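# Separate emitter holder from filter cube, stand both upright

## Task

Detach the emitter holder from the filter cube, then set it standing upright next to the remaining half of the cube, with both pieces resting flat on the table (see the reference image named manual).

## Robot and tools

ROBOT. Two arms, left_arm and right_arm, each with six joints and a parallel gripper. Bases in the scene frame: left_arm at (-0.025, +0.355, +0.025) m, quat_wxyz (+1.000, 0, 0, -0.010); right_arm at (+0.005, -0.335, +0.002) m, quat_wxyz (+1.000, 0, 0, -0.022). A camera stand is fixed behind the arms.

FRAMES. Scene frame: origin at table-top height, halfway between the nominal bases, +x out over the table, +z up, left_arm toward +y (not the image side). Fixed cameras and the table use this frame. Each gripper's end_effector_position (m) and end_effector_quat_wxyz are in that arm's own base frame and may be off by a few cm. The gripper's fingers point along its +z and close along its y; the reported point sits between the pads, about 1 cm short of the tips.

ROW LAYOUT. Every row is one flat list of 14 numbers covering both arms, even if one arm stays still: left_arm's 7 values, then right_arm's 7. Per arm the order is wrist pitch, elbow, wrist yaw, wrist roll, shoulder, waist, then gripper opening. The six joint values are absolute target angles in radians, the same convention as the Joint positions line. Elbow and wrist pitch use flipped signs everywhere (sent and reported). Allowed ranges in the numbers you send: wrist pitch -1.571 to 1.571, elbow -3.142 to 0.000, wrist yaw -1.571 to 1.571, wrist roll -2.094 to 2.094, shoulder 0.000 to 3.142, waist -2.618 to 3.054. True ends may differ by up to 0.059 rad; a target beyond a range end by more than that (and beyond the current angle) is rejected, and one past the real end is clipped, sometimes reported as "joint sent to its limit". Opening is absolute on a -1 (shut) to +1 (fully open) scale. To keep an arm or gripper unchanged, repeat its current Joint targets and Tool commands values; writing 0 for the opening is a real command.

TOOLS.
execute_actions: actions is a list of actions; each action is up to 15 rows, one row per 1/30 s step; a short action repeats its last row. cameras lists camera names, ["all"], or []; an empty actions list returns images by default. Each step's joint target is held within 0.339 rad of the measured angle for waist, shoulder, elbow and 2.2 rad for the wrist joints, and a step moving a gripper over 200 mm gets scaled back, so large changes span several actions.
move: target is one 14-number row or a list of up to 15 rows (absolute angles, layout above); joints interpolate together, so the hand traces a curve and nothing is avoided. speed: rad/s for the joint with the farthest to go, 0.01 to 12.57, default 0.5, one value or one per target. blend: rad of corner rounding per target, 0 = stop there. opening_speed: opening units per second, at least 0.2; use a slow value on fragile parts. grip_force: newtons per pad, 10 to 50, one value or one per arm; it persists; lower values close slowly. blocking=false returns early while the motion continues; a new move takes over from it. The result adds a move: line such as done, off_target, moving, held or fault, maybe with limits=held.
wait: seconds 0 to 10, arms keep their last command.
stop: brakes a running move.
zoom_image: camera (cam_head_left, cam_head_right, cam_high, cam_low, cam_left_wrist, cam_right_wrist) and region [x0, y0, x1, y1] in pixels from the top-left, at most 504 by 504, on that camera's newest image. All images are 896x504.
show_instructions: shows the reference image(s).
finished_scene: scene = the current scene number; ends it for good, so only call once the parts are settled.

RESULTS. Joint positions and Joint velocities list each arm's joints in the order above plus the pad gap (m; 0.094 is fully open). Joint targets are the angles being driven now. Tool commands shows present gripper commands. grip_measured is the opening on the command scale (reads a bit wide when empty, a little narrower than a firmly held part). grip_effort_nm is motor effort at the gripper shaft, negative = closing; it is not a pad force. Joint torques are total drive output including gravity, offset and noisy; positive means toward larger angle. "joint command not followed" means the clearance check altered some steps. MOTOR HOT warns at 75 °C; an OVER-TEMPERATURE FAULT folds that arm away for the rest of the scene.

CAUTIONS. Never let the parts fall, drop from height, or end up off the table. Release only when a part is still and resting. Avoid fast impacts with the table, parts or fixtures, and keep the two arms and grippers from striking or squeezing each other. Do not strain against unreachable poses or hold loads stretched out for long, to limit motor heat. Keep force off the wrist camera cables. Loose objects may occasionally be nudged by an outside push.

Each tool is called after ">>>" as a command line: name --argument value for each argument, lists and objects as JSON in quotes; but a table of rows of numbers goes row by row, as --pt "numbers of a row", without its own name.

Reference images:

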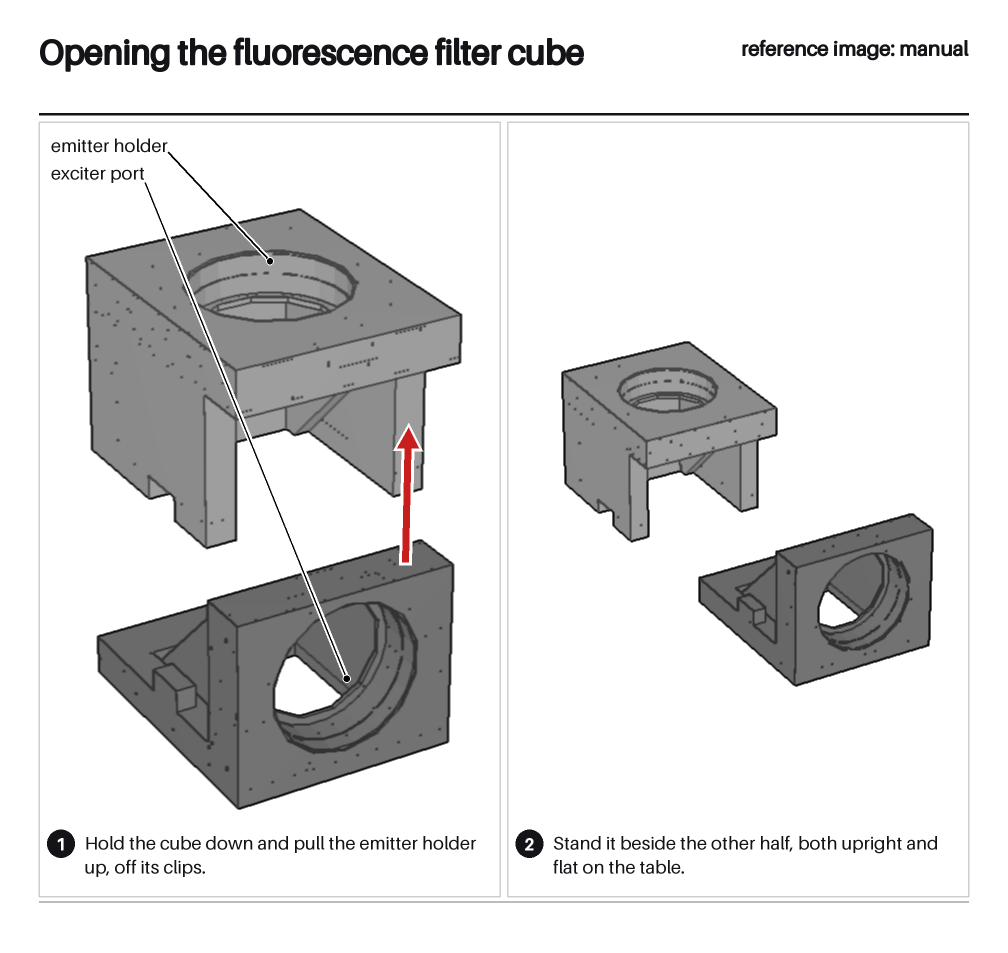

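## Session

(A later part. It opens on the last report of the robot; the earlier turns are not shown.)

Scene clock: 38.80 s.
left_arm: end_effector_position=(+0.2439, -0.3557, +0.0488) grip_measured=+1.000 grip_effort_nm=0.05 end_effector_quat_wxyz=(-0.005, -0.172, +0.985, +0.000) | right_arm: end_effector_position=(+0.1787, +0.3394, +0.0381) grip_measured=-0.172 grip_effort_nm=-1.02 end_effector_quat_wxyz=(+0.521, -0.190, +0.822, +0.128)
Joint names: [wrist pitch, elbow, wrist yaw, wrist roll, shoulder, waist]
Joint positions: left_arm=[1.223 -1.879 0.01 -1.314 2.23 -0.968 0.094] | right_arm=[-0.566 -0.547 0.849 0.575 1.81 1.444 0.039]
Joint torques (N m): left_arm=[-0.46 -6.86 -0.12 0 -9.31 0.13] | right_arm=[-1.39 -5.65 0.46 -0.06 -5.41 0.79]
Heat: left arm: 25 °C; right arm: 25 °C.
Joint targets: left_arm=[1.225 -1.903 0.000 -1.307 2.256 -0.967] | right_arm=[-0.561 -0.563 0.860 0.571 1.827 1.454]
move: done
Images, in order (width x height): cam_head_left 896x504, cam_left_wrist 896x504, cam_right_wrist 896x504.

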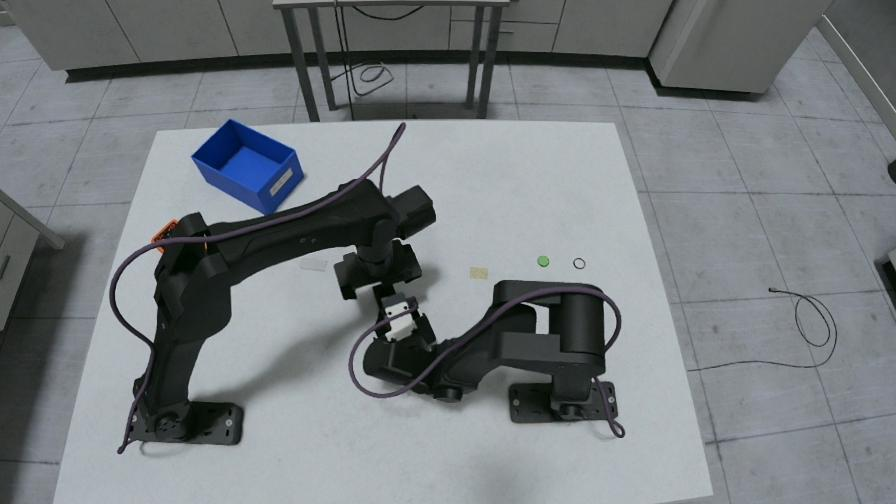

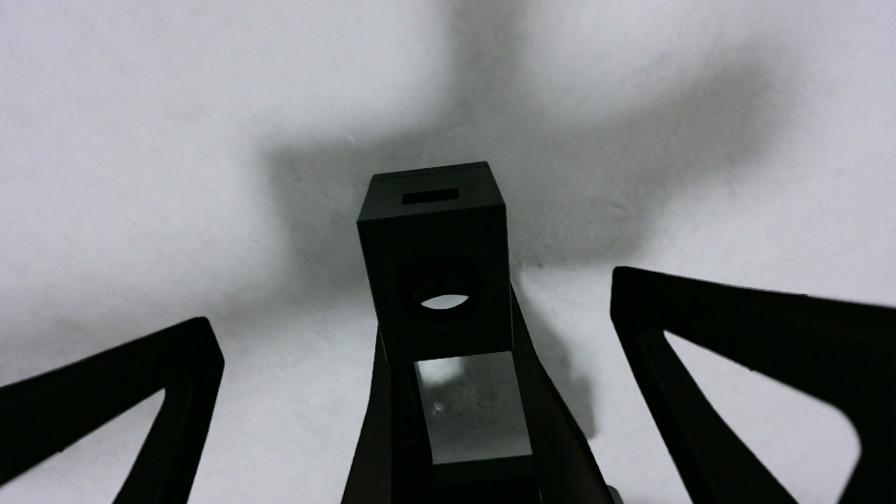

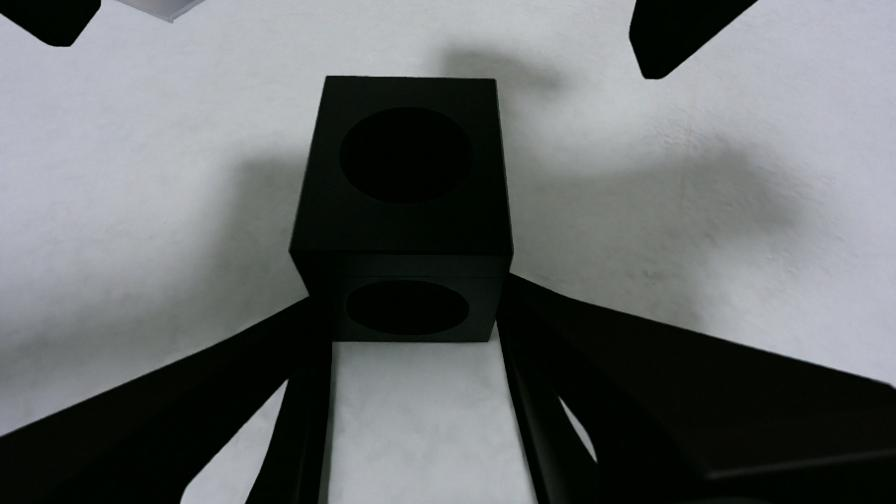

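>>> move --target '[1.13,-1.86,0,-1.297,2.304,-0.957,1,-0.561,-0.563,0.860,0.571,1.827,1.454,-0.25]' --speed 0.15 --cameras '["cam_left_wrist","cam_right_wrist","cam_head_left"]'

>>> zoom_image --camera "cam_head_left" --region '[340, 240, 460, 330]'

Scene clock: 41.50 s.
left_arm: end_effector_position=(+0.2532, -0.3657, +0.0267) grip_measured=+1.000 grip_effort_nm=0.05 end_effector_quat_wxyz=(+0.000, -0.169, +0.986, -0.011) | right_arm: end_effector_position=(+0.1787, +0.3394, +0.0381) grip_measured=-0.172 grip_effort_nm=-1.02 end_effector_quat_wxyz=(+0.521, -0.190, +0.822, +0.128)
Joint names: [wrist pitch, elbow, wrist yaw, wrist roll, shoulder, waist]
Joint positions: left_arm=[1.144 -1.87 0.01 -1.303 2.278 -0.964 0.094] | right_arm=[-0.566 -0.547 0.849 0.575 1.81 1.444 0.039]
Joint torques (N m): left_arm=[-0.64 -4.14 -0.11 0.04 -9.62 0.51] | right_arm=[-1.41 -5.68 0.47 -0.06 -5.38 0.83]
Heat: left arm: 25 °C; right arm: 25 °C.
Joint targets: left_arm=[1.130 -1.860 0.000 -1.297 2.304 -0.957] | right_arm=[-0.561 -0.563 0.860 0.571 1.827 1.454]
move: done
Images, in order (width x height): cam_head_left 896x504, cam_left_wrist 896x504, cam_right_wrist 896x504.

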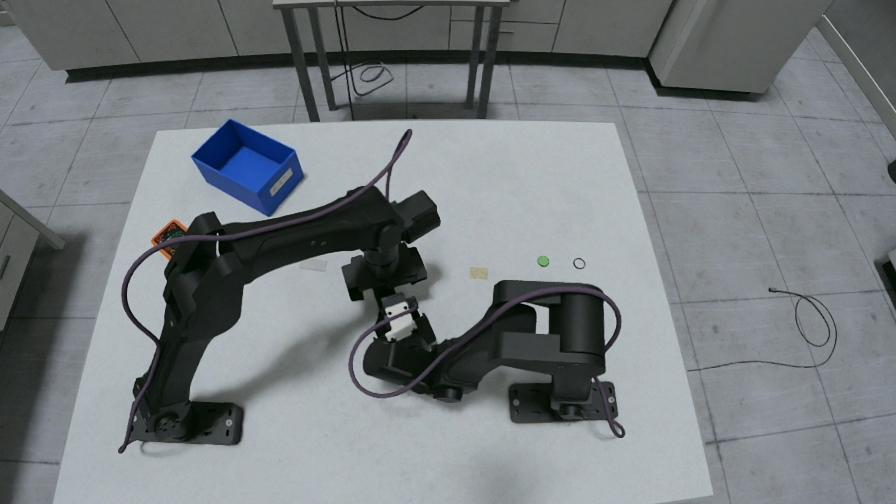

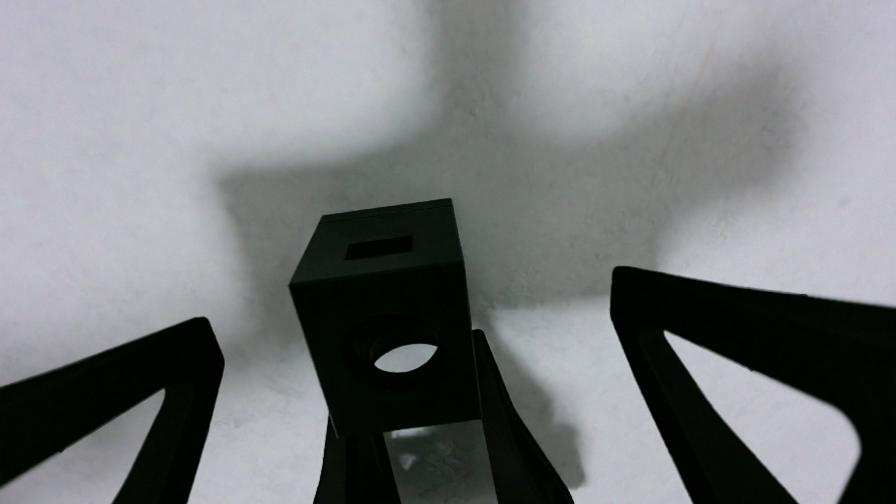

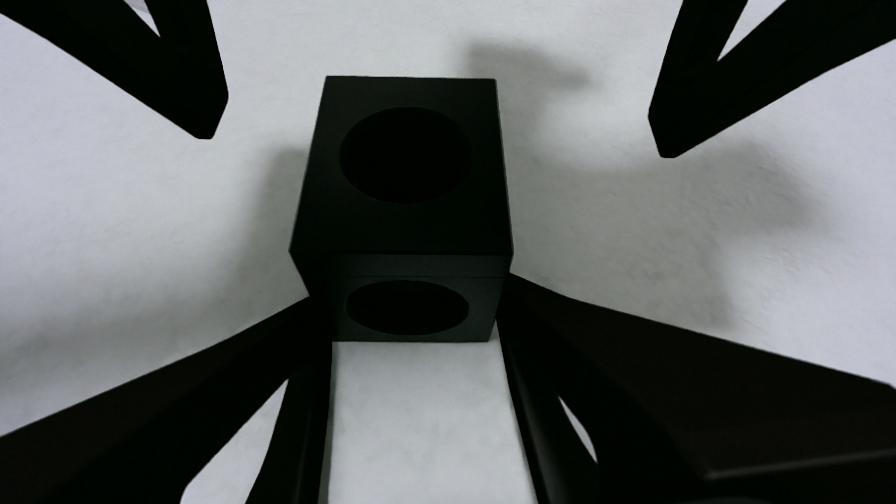

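Scaled by 4.200 from the camera's 896x504 image, which has a finer 1280x720 frame.

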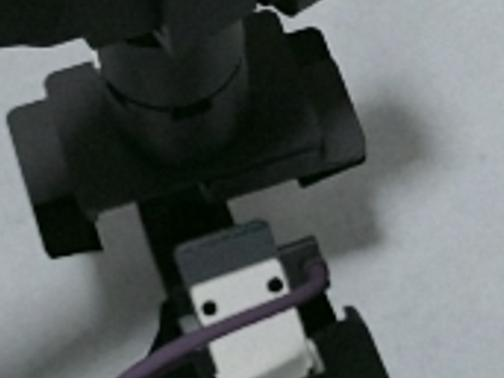

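>>> move --target '[1.072,-1.784,0,-1.345,2.286,-0.960,1,-0.561,-0.563,0.860,0.571,1.827,1.454,-0.25]' --speed 0.15 --cameras '["cam_left_wrist","cam_right_wrist"]'

Scene clock: 43.93 s.
left_arm: end_effector_position=(+0.2484, -0.3587, +0.0080) grip_measured=+1.000 grip_effort_nm=0.05 end_effector_quat_wxyz=(-0.004, -0.186, +0.983, -0.002) | right_arm: end_effector_position=(+0.1787, +0.3394, +0.0381) grip_measured=-0.172 grip_effort_nm=-1.02 end_effector_quat_wxyz=(+0.521, -0.190, +0.822, +0.128)
Joint names: [wrist pitch, elbow, wrist yaw, wrist roll, shoulder, waist]
Joint positions: left_arm=[1.086 -1.794 0.01 -1.337 2.278 -0.964 0.094] | right_arm=[-0.566 -0.547 0.849 0.575 1.81 1.444 0.039]
Joint torques (N m): left_arm=[-0.68 -4.1 -0.13 -0.14 -10.69 0.34] | right_arm=[-1.42 -5.75 0.45 -0.06 -5.37 0.79]
Heat: left arm: 25 °C; right arm: 25 °C.
Joint targets: left_arm=[1.072 -1.784 0.000 -1.345 2.286 -0.960] | right_arm=[-0.561 -0.563 0.860 0.571 1.827 1.454]
move: done
Images, in order (width x height): cam_left_wrist 896x504, cam_right_wrist 896x504.

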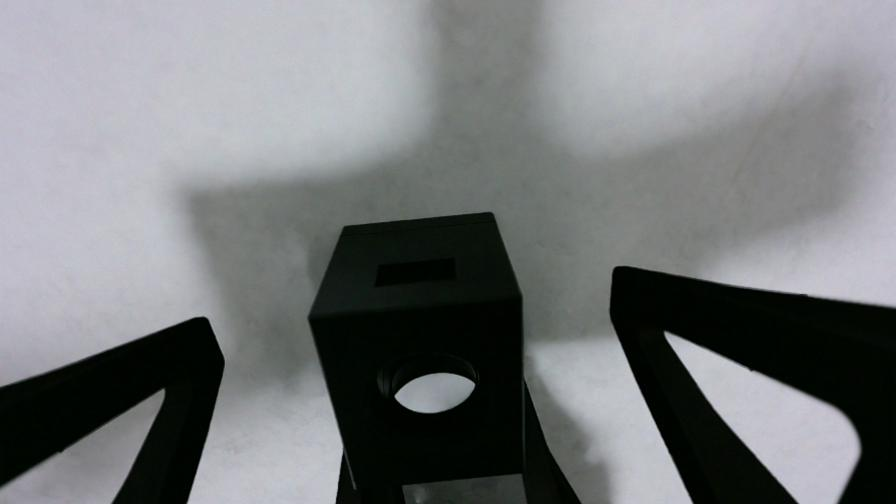

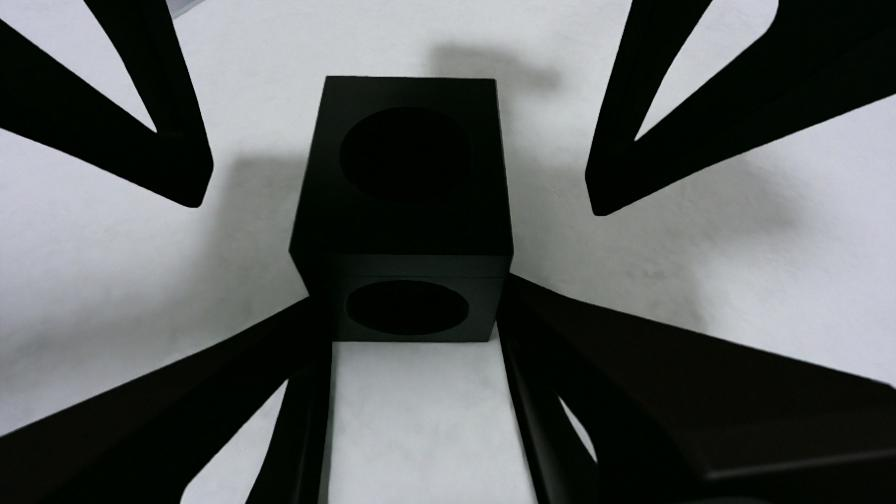

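>>> move --pt "1.135 -1.845 0 -1.345 2.284 -0.960 1 -0.561 -0.563 0.860 0.571 1.827 1.454 -0.25" --pt "1.135 -1.845 0 -1.345 2.284 -0.960 0.1 -0.561 -0.563 0.860 0.571 1.827 1.454 -0.25" --speed 0.15 --opening_speed 0.8 --cameras '["cam_left_wrist","cam_right_wrist"]'

Scene clock: 46.70 s.
left_arm: end_effector_position=(+0.2486, -0.3590, +0.0150) grip_measured=+0.102 grip_effort_nm=-0.03 end_effector_quat_wxyz=(-0.005, -0.186, +0.983, +0.000) | right_arm: end_effector_position=(+0.1787, +0.3394, +0.0381) grip_measured=-0.172 grip_effort_nm=-1.02 end_effector_quat_wxyz=(+0.521, -0.190, +0.822, +0.128)
Joint names: [wrist pitch, elbow, wrist yaw, wrist roll, shoulder, waist]
Joint positions: left_arm=[1.12 -1.823 0.01 -1.338 2.278 -0.964 0.052] | right_arm=[-0.566 -0.547 0.849 0.575 1.81 1.444 0.039]
Joint torques (N m): left_arm=[-0.32 -6.61 -0.11 -0.11 -10.88 0.32] | right_arm=[-1.42 -5.68 0.45 -0.07 -5.38 0.81]
Heat: left arm: 25 °C; right arm: 25 °C.
Joint targets: left_arm=[1.135 -1.845 0.000 -1.345 2.284 -0.960] | right_arm=[-0.561 -0.563 0.860 0.571 1.827 1.454]
move: done
Images, in order (width x height): cam_left_wrist 896x504, cam_right_wrist 896x504.

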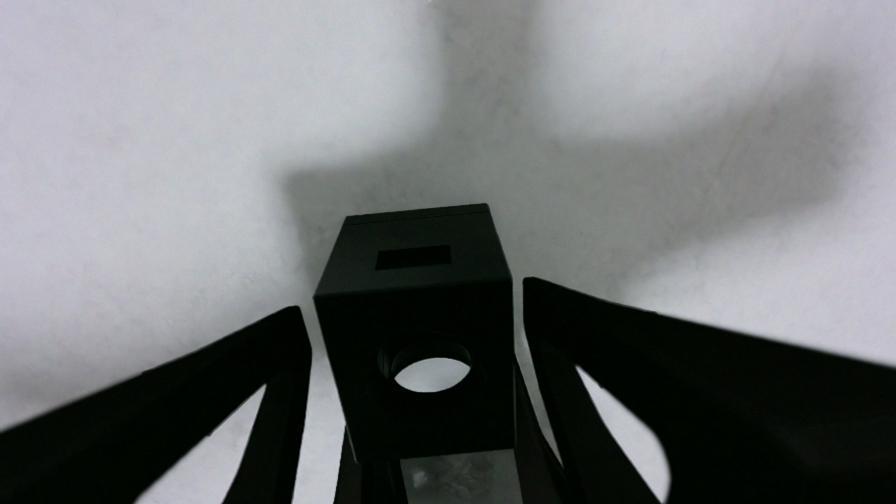

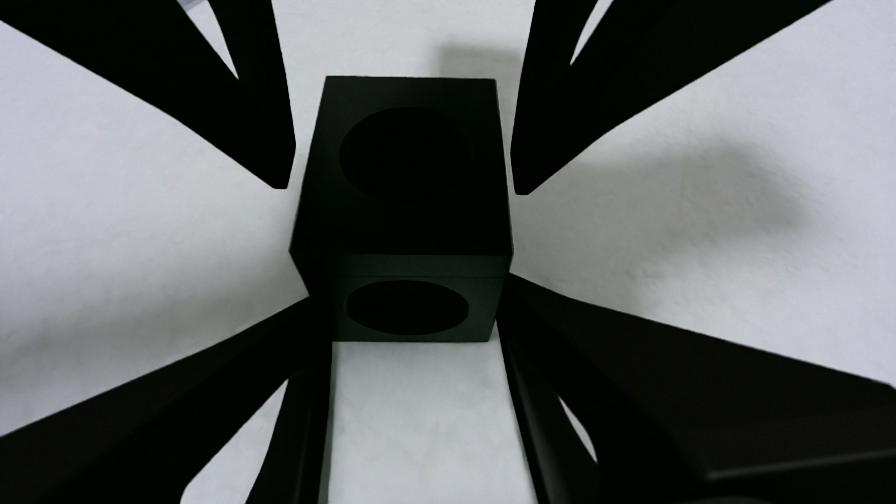

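>>> move --pt "1.135 -1.845 0 -1.345 2.284 -0.960 0.1 -0.561 -0.563 0.860 0.571 1.827 1.454 -0.3" --pt "1.135 -1.845 0 -1.345 2.284 -0.960 -0.33 -0.561 -0.563 0.860 0.571 1.827 1.454 -0.3" --pt "1.135 -1.845 0 -1.345 2.284 -0.960 -0.33 -0.3 -0.56 0.60 0.571 1.87 1.454 -0.3" --pt "1.18 -1.88 0 -1.345 2.265 -0.960 -0.33 -0.1 -0.55 0.45 0.571 1.90 1.454 -0.3" --speed 0.2 --opening_speed 0.6 --cameras '["cam_left_wrist","cam_right_wrist"]'

Scene clock: 52.27 s.
left_arm: end_effector_position=(+0.2453, -0.3535, +0.0161) grip_measured=-0.185 grip_effort_nm=-0.98 end_effector_quat_wxyz=(-0.009, -0.187, +0.982, +0.012) | right_arm: end_effector_position=(+0.1723, +0.3457, +0.0279) grip_measured=-0.172 grip_effort_nm=-1.02 end_effector_quat_wxyz=(+0.486, -0.211, +0.840, +0.119)
Joint names: [wrist pitch, elbow, wrist yaw, wrist roll, shoulder, waist]
Joint positions: left_arm=[1.15 -1.827 0.007 -1.339 2.278 -0.964 0.038] | right_arm=[-0.421 -0.601 0.786 0.61 1.807 1.442 0.039]
Joint torques (N m): left_arm=[-0.1 -9.09 -0.11 -0.1 -12.21 0.32] | right_arm=[1.61 0.24 -3.62 -0.44 0.36 0.92]
Heat: left arm: 26 °C; right arm: 25 °C.
Joint targets: left_arm=[1.180 -1.880 0.000 -1.345 2.265 -0.960] | right_arm=[-0.100 -0.550 0.450 0.571 1.900 1.454]
move: off_target (left_arm, right_arm); left_arm: the elbow is farthest, 0.053 rad from its target; right_arm: the wrist yaw is farthest, 0.336 rad from its target
Images, in order (width x height): cam_left_wrist 896x504, cam_right_wrist 896x504.

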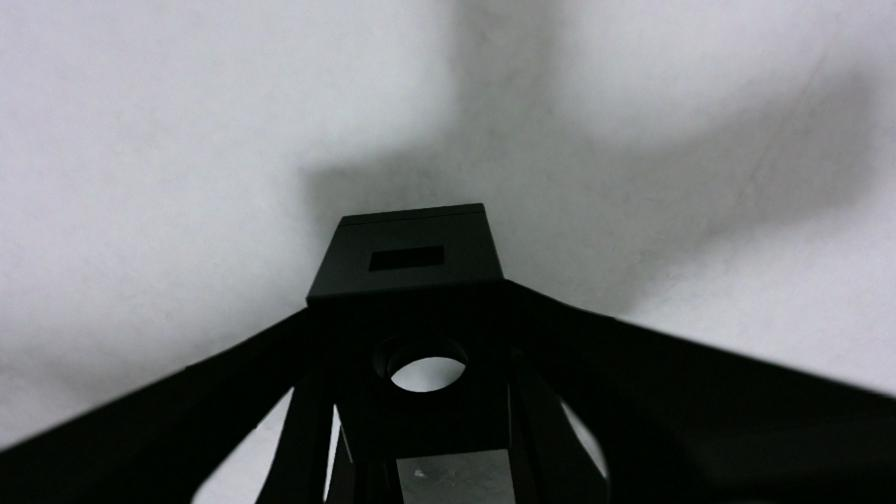

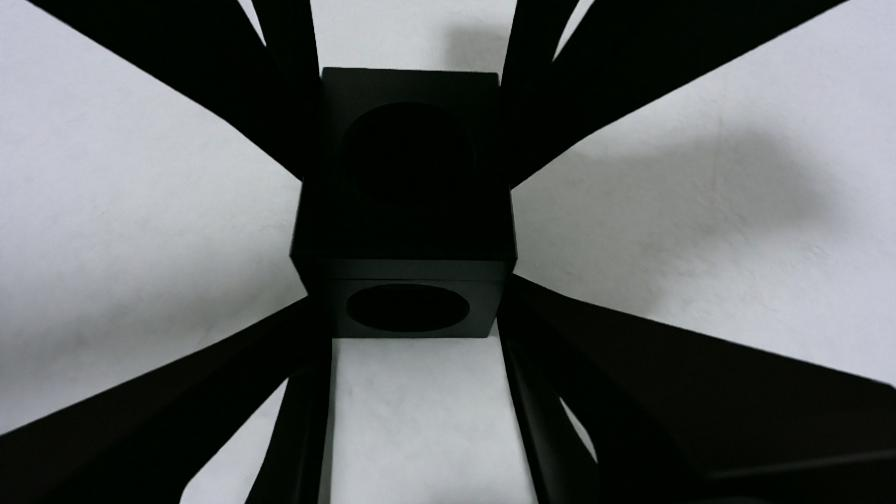

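Pull harder, both.

>>> move --pt "1.24 -1.94 0 -1.345 2.235 -0.960 -0.33 -0.05 -0.55 0.40 0.571 1.91 1.454 -0.3" --speed 0.1 --cameras '["cam_left_wrist","cam_right_wrist"]'

Scene clock: 53.43 s.
left_arm: end_effector_position=(+0.2434, -0.3496, +0.0187) grip_measured=-0.185 grip_effort_nm=-0.98 end_effector_quat_wxyz=(-0.013, -0.189, +0.982, +0.026) | right_arm: end_effector_position=(+0.1702, +0.3500, +0.0276) grip_measured=-0.173 grip_effort_nm=-1.02 end_effector_quat_wxyz=(+0.478, -0.209, +0.843, +0.129)
Joint names: [wrist pitch, elbow, wrist yaw, wrist roll, shoulder, waist]
Joint positions: left_arm=[1.194 -1.852 0.003 -1.344 2.287 -0.964 0.038] | right_arm=[-0.413 -0.61 0.766 0.626 1.807 1.442 0.039]
Joint torques (N m): left_arm=[0.17 -11.93 -0.09 -0.03 -15.24 0.32] | right_arm=[2.05 1.05 -3.96 -0.59 1.21 0.94]
Heat: left arm: 27 °C; right arm: 25 °C.
Joint targets: left_arm=[1.240 -1.940 0.000 -1.345 2.235 -0.960] | right_arm=[-0.050 -0.550 0.400 0.571 1.910 1.454]
move: off_target (left_arm, right_arm); left_arm: the elbow is farthest, 0.088 rad from its target; right_arm: the wrist yaw is farthest, 0.366 rad from its target
Images, in order (width x height): cam_left_wrist 896x504, cam_right_wrist 896x504.

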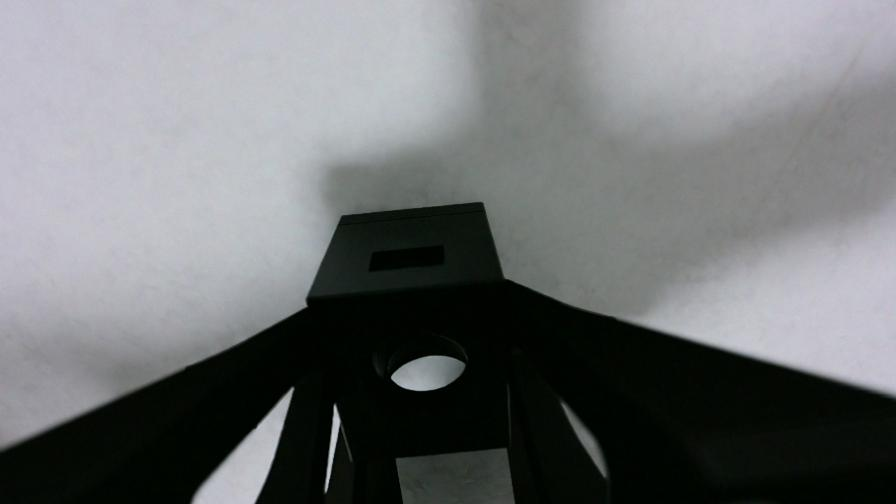

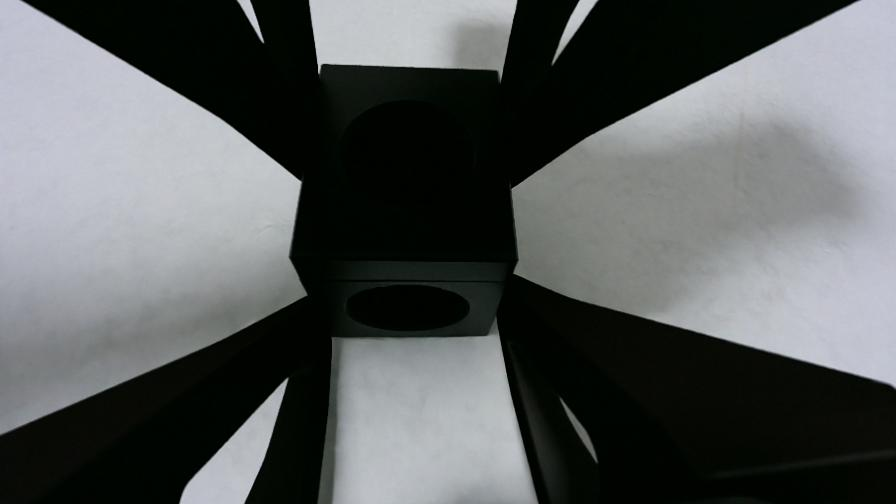

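>>> move --target '[1.28,-1.99,0,-1.345,2.20,-0.960,-0.33,0.0,-0.55,0.30,0.571,1.93,1.454,-0.3]' --speed 0.1 --cameras '["cam_left_wrist","cam_low"]'

Scene clock: 57.73 s.
left_arm: end_effector_position=(+0.2409, -0.3396, +0.0213) grip_measured=-0.185 grip_effort_nm=-0.98 end_effector_quat_wxyz=(-0.016, -0.202, +0.978, +0.050) | right_arm: end_effector_position=(+0.1666, +0.3605, +0.0284) grip_measured=-0.173 grip_effort_nm=-1.02 end_effector_quat_wxyz=(+0.463, -0.210, +0.847, +0.155)
Joint names: [wrist pitch, elbow, wrist yaw, wrist roll, shoulder, waist]
Joint positions: left_arm=[1.25 -1.868 -0.011 -1.368 2.293 -0.961 0.038] | right_arm=[-0.424 -0.622 0.709 0.634 1.806 1.436 0.039]
Joint torques (N m): left_arm=[0.05 -14.58 0.1 0.24 -18.33 0.14] | right_arm=[2.6 2.11 -4.53 -0.66 3 1.55]
Heat: left arm: 28 °C; right arm: 27 °C.
Joint targets: left_arm=[1.280 -1.990 0.000 -1.345 2.200 -0.960] | right_arm=[0.000 -0.550 0.300 0.571 1.930 1.454]
move: off_target (left_arm, right_arm); left_arm: the elbow is farthest, 0.122 rad from its target; right_arm: the wrist pitch is farthest, 0.424 rad from its target
Images, in order (width x height): cam_low 896x504, cam_left_wrist 896x504.

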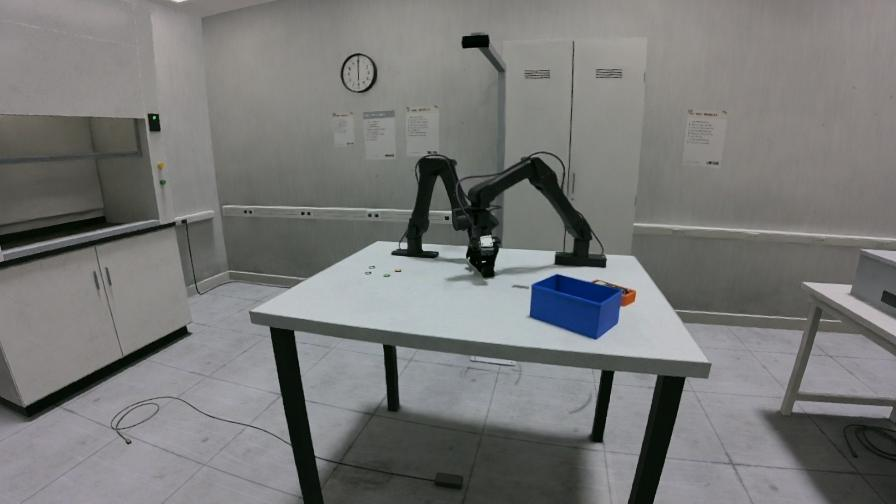

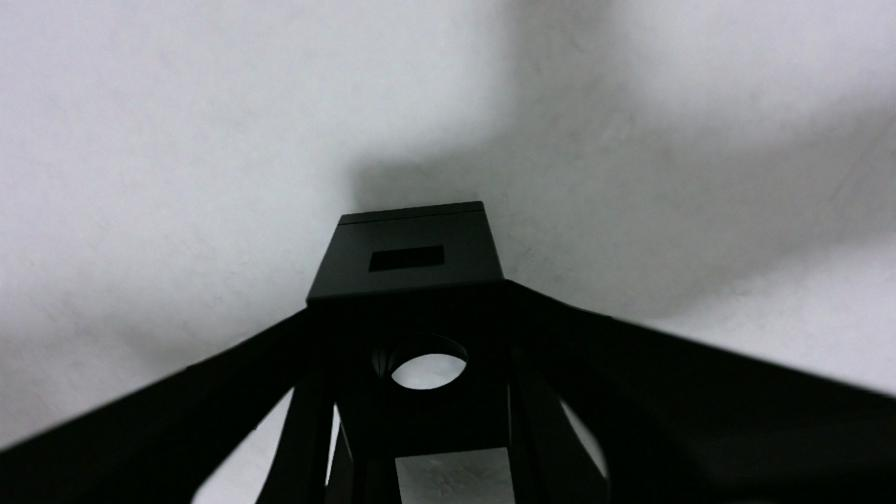

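>>> move --target '[1.31,-2.03,0,-1.345,2.17,-0.960,-0.33,0.1,-0.52,0.20,0.571,1.96,1.454,-0.3]' --speed 0.1 --cameras '["cam_left_wrist","cam_right_wrist"]'

Scene clock: 60.83 s.
left_arm: end_effector_position=(+0.2413, -0.3393, +0.0301) grip_measured=-0.185 grip_effort_nm=-0.98 end_effector_quat_wxyz=(-0.016, -0.200, +0.978, +0.053) | right_arm: end_effector_position=(+0.1660, +0.3617, +0.0280) grip_measured=-0.173 grip_effort_nm=-1.02 end_effector_quat_wxyz=(+0.460, -0.211, +0.847, +0.159)
Joint names: [wrist pitch, elbow, wrist yaw, wrist roll, shoulder, waist]
Joint positions: left_arm=[1.292 -1.905 -0.013 -1.364 2.294 -0.96 0.038] | right_arm=[-0.427 -0.622 0.699 0.633 1.806 1.434 0.039]
Joint torques (N m): left_arm=[-0.07 -14.9 0.1 0.21 -20.71 0.09] | right_arm=[2.81 3.56 -4.68 -0.55 3.55 1.46]
Heat: left arm: 31 °C; right arm: 30 °C.
Joint targets: left_arm=[1.310 -2.030 0.000 -1.345 2.170 -0.960] | right_arm=[0.020 -0.535 0.275 0.580 1.937 1.451]
move: off_target (left_arm, right_arm); left_arm: the elbow is farthest, 0.125 rad from its target; right_arm: the wrist pitch is farthest, 0.527 rad from its target
Images, in order (width x height): cam_left_wrist 896x504, cam_right_wrist 896x504.

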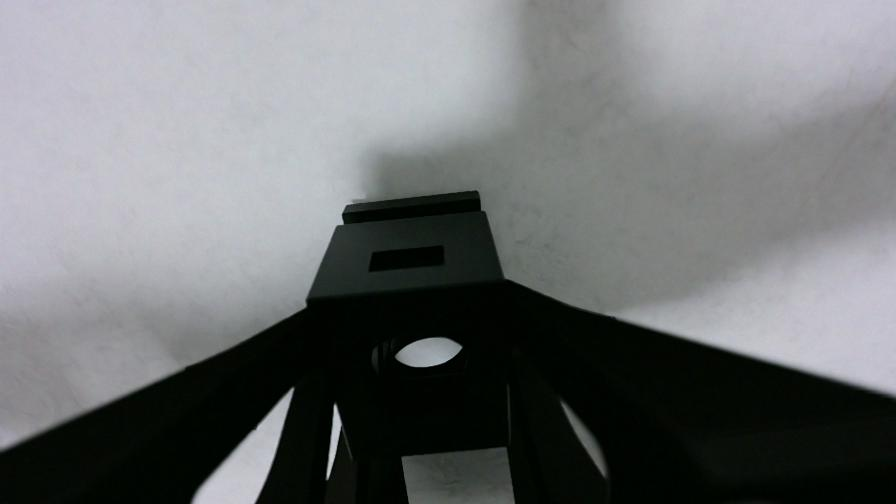

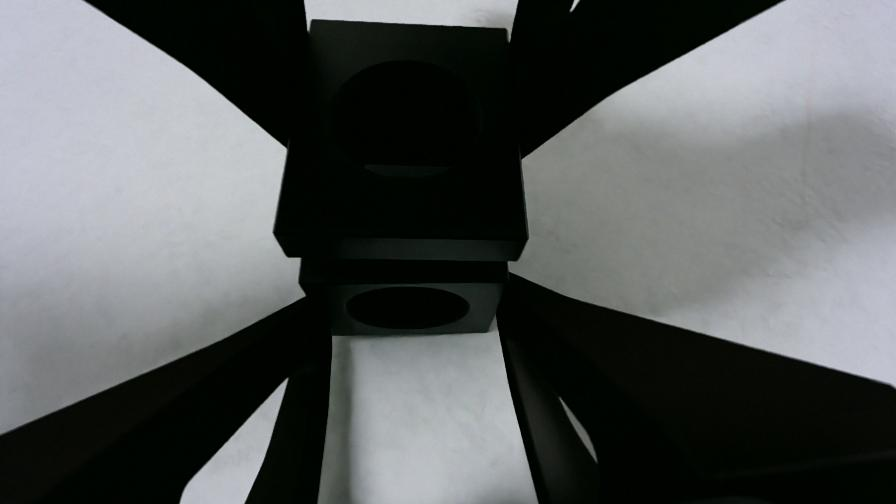

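>>> move --pt "1.36 -2.07 0 -1.345 2.16 -0.960 -0.33 -0.1 -0.54 0.40 0.571 1.92 1.454 -0.3" --pt "1.39 -2.09 0 -1.345 2.155 -0.960 -0.33 -0.35 -0.555 0.65 0.571 1.86 1.454 -0.3" --speed 0.12 --blend 0.02 --cameras '["cam_left_wrist","cam_right_wrist"]'

Scene clock: 64.80 s.
left_arm: end_effector_position=(+0.2533, -0.3612, +0.1222) grip_measured=-0.186 grip_effort_nm=-0.98 end_effector_quat_wxyz=(+0.018, -0.194, +0.980, -0.043) | right_arm: end_effector_position=(+0.1660, +0.3662, +0.0362) grip_measured=-0.182 grip_effort_nm=-1.02 end_effector_quat_wxyz=(+0.485, -0.229, +0.828, +0.163)
Joint names: [wrist pitch, elbow, wrist yaw, wrist roll, shoulder, waist]
Joint positions: left_arm=[1.375 -2.064 0.002 -1.351 2.167 -0.96 0.038] | right_arm=[-0.525 -0.6 0.721 0.551 1.812 1.443 0.038]
Joint torques (N m): left_arm=[-0.52 -7.02 -0.05 0.05 -11.59 0.06] | right_arm=[0.12 -0.34 -0.55 0.19 -3.25 0.9]
Heat: left arm: 31 °C; right arm: 31 °C.
Joint targets: left_arm=[1.390 -2.090 0.000 -1.345 2.155 -0.960] | right_arm=[-0.350 -0.555 0.650 0.571 1.860 1.454]
move: off_target (right_arm); right_arm: the wrist pitch is farthest, 0.175 rad from its target
Images, in order (width x height): cam_left_wrist 896x504, cam_right_wrist 896x504.

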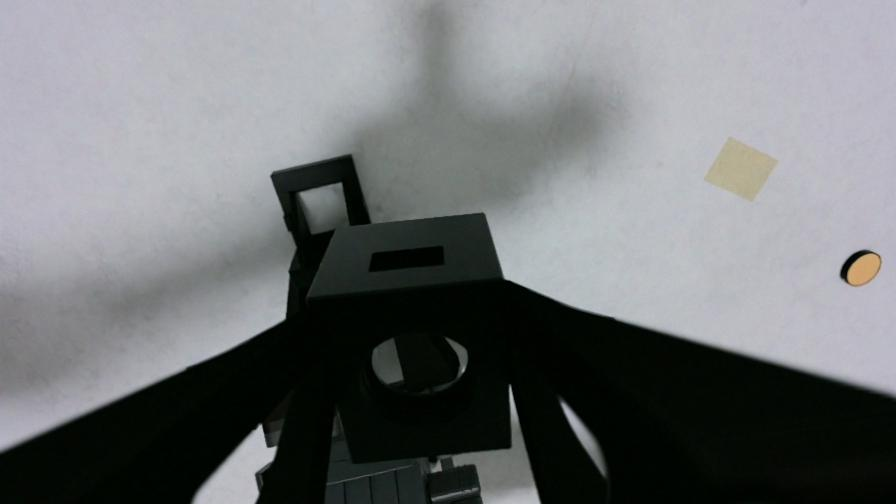

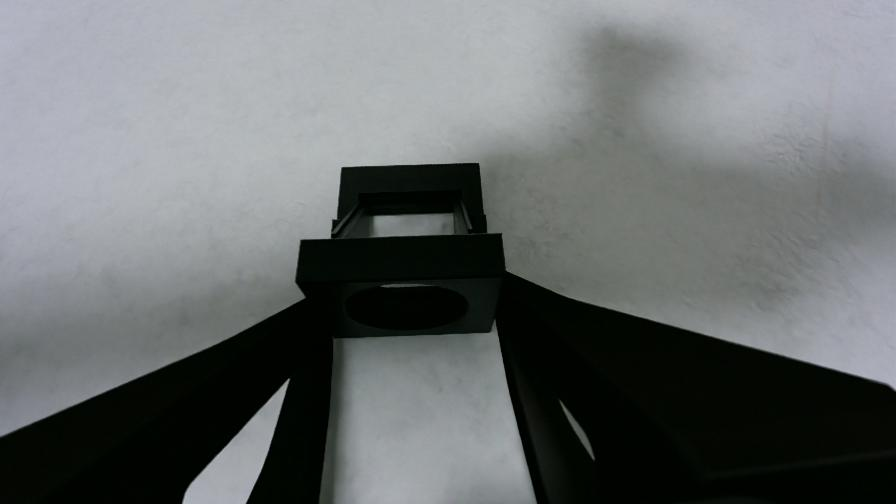

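>>> move --pt "1.39 -2.09 0 -1.345 2.155 -0.74 -0.33 -0.561 -0.563 0.860 0.571 1.827 1.454 -0.3" --pt "1.239 -1.924 0 -1.345 2.258 -0.74 -0.33 -0.561 -0.563 0.860 0.571 1.827 1.454 -0.3" --speed '[0.15,0.15]' --blend 0.02 --cameras '["cam_left_wrist","cam_right_wrist"]'

>>> zoom_image --camera "cam_left_wrist" --region '[200, 150, 600, 500]'

Scene clock: 68.47 s.
left_arm: end_effector_position=(+0.3223, -0.2959, +0.0580) grip_measured=-0.185 grip_effort_nm=-0.98 end_effector_quat_wxyz=(+0.000, -0.299, +0.954, -0.005) | right_arm: end_effector_position=(+0.1754, +0.3487, +0.0404) grip_measured=-0.182 grip_effort_nm=-1.02 end_effector_quat_wxyz=(+0.517, -0.199, +0.822, +0.135)
Joint names: [wrist pitch, elbow, wrist yaw, wrist roll, shoulder, waist]
Joint positions: left_arm=[1.253 -1.931 0.005 -1.351 2.239 -0.743 0.038] | right_arm=[-0.551 -0.571 0.83 0.565 1.812 1.45 0.038]
Joint torques (N m): left_arm=[-0.62 -4.48 -0.07 0.04 -9.84 0.32] | right_arm=[-1.58 -3.54 0.66 0.04 -5.71 0.24]
Heat: left arm: 30 °C; right arm: 30 °C.
Joint targets: left_arm=[1.239 -1.924 0.000 -1.345 2.258 -0.740] | right_arm=[-0.561 -0.563 0.860 0.571 1.827 1.454]
move: done
Images, in order (width x height): cam_left_wrist 896x504, cam_right_wrist 896x504.

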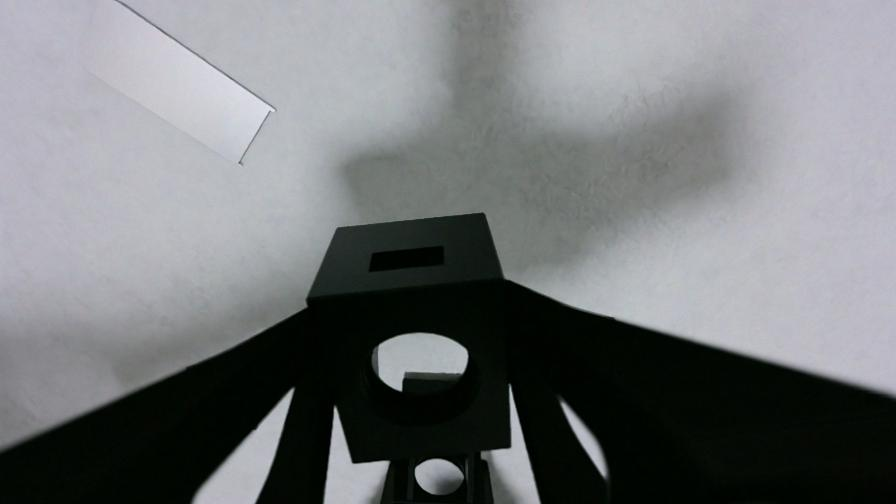

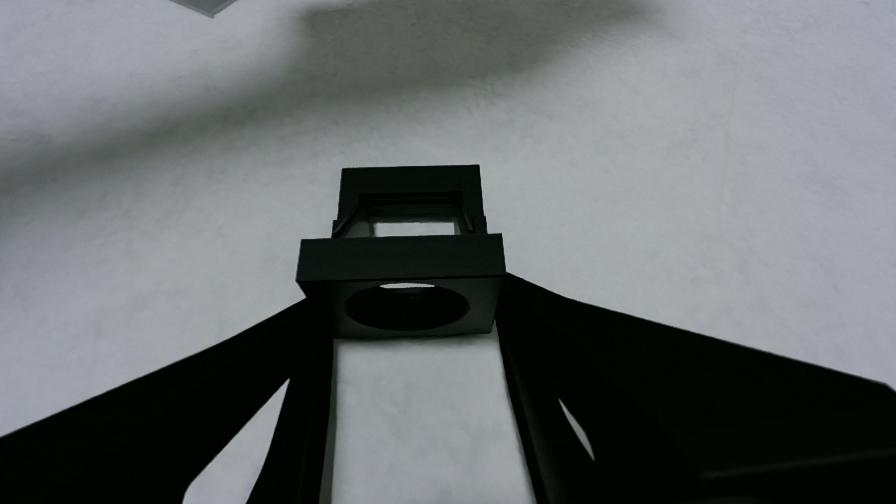

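Scaled by 1.260 from the camera's 896x504 image, which has a finer 1280x720 frame.

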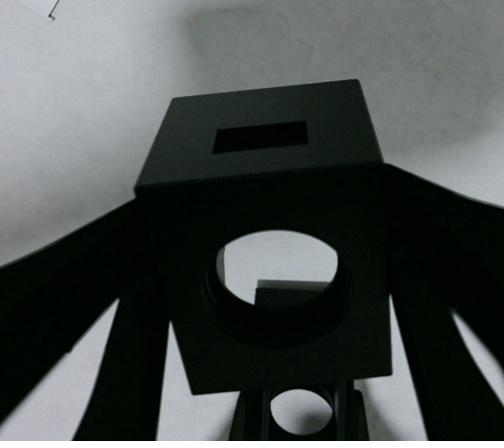

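>>> wait --seconds 0 --cameras '["cam_low","cam_high"]'

>>> zoom_image --camera "cam_low" --region '[430, 210, 570, 300]'

Scene clock: 69.17 s.
left_arm: end_effector_position=(+0.3224, -0.2959, +0.0580) grip_measured=-0.185 grip_effort_nm=-0.98 end_effector_quat_wxyz=(+0.001, -0.299, +0.954, -0.005) | right_arm: end_effector_position=(+0.1754, +0.3487, +0.0404) grip_measured=-0.182 grip_effort_nm=-1.02 end_effector_quat_wxyz=(+0.517, -0.199, +0.822, +0.135)
Joint names: [wrist pitch, elbow, wrist yaw, wrist roll, shoulder, waist]
Joint positions: left_arm=[1.252 -1.931 0.005 -1.351 2.239 -0.743 0.038] | right_arm=[-0.551 -0.571 0.83 0.565 1.812 1.45 0.038]
Joint torques (N m): left_arm=[-0.64 -4.48 -0.08 0.04 -9.87 0.25] | right_arm=[-1.57 -3.49 0.67 0.05 -5.67 0.34]
Heat: left arm: 30 °C; right arm: 29 °C.
Joint targets: left_arm=[1.239 -1.924 0.000 -1.345 2.258 -0.740] | right_arm=[-0.561 -0.563 0.860 0.571 1.827 1.454]
Tool commands: left_gripper/opening=-0.33 right_gripper/opening=-0.3
Images, in order (width x height): cam_high 896x504, cam_low 896x504.

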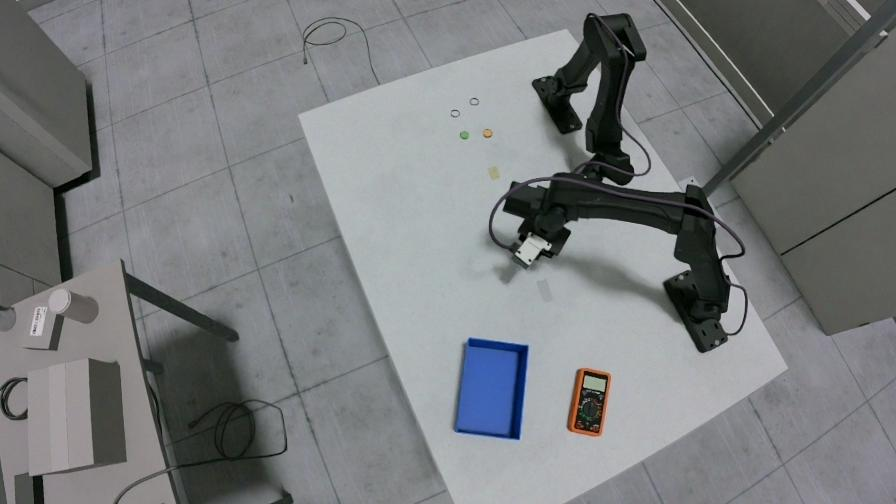

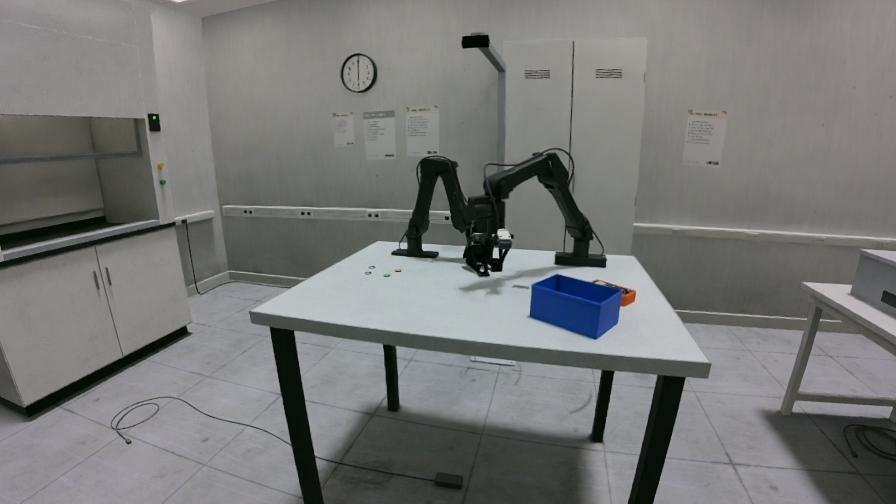

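Scaled by 3.600 from the camera's 896x504 image, which has a finer 1280x720 frame.

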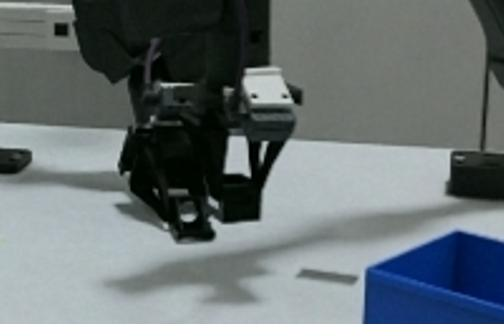

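>>> move --target '[1.239,-1.924,0,-1.345,2.258,-0.58,-0.33,-0.561,-0.563,0.860,0.571,1.865,1.454,-0.3]' --speed 0.15 --cameras '["cam_left_wrist","cam_low"]'

>>> zoom_image --camera "cam_low" --region '[430, 210, 570, 300]'

Scene clock: 71.20 s.
left_arm: end_effector_position=(+0.3660, -0.2401, +0.0580) grip_measured=-0.185 grip_effort_nm=-0.98 end_effector_quat_wxyz=(+0.001, -0.376, +0.927, -0.006) | right_arm: end_effector_position=(+0.1782, +0.3483, +0.0381) grip_measured=-0.182 grip_effort_nm=-1.02 end_effector_quat_wxyz=(+0.525, -0.191, +0.819, +0.132)
Joint names: [wrist pitch, elbow, wrist yaw, wrist roll, shoulder, waist]
Joint positions: left_arm=[1.252 -1.931 0.006 -1.351 2.239 -0.581 0.038] | right_arm=[-0.589 -0.571 0.852 0.565 1.84 1.45 0.038]
Joint torques (N m): left_arm=[-0.64 -4.46 -0.09 0.04 -9.88 0.05] | right_arm=[-1.21 -3.41 0.39 0.04 -5.12 0.27]
Heat: left arm: 30 °C; right arm: 29 °C.
Joint targets: left_arm=[1.239 -1.924 0.000 -1.345 2.258 -0.580] | right_arm=[-0.561 -0.563 0.860 0.571 1.865 1.454]
move: done
Images, in order (width x height): cam_low 896x504, cam_left_wrist 896x504.

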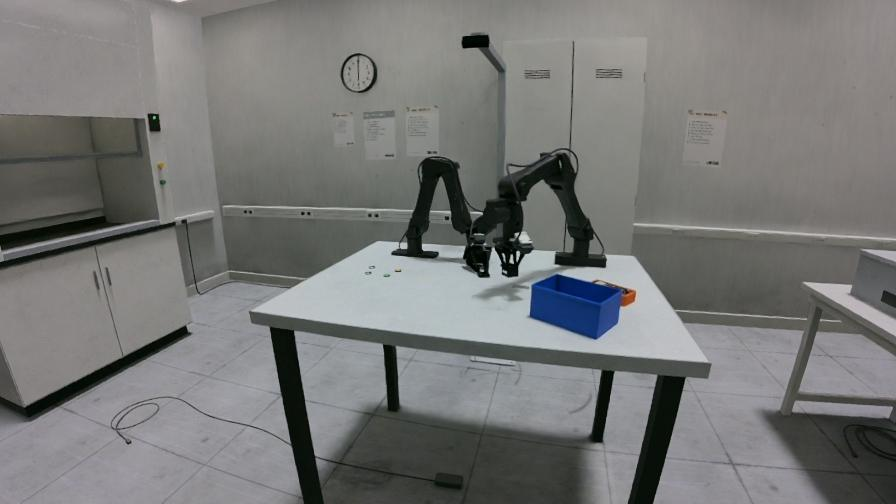

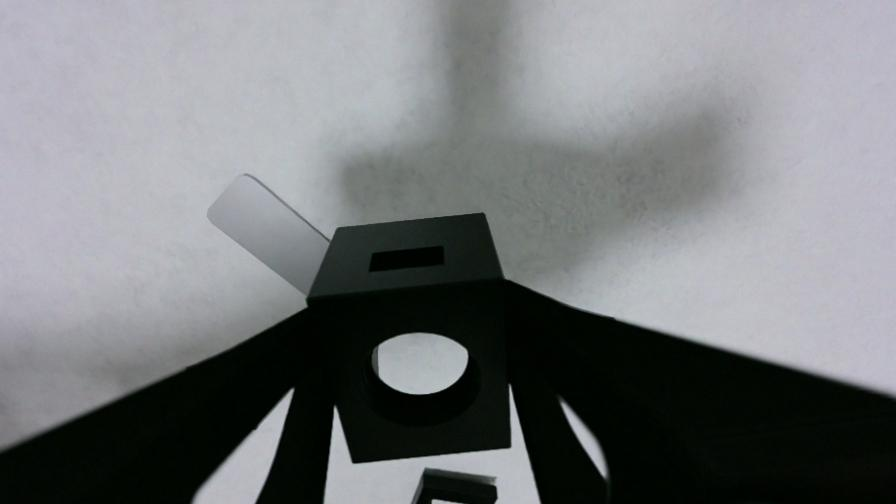

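Scaled by 3.600 from the camera's 896x504 image, which has a finer 1280x720 frame.

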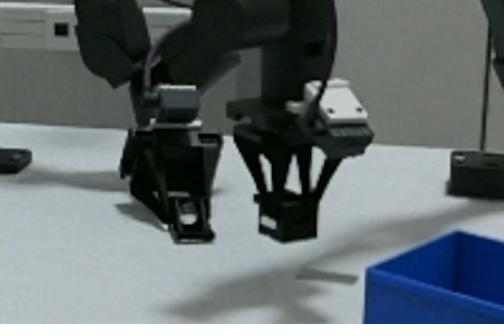

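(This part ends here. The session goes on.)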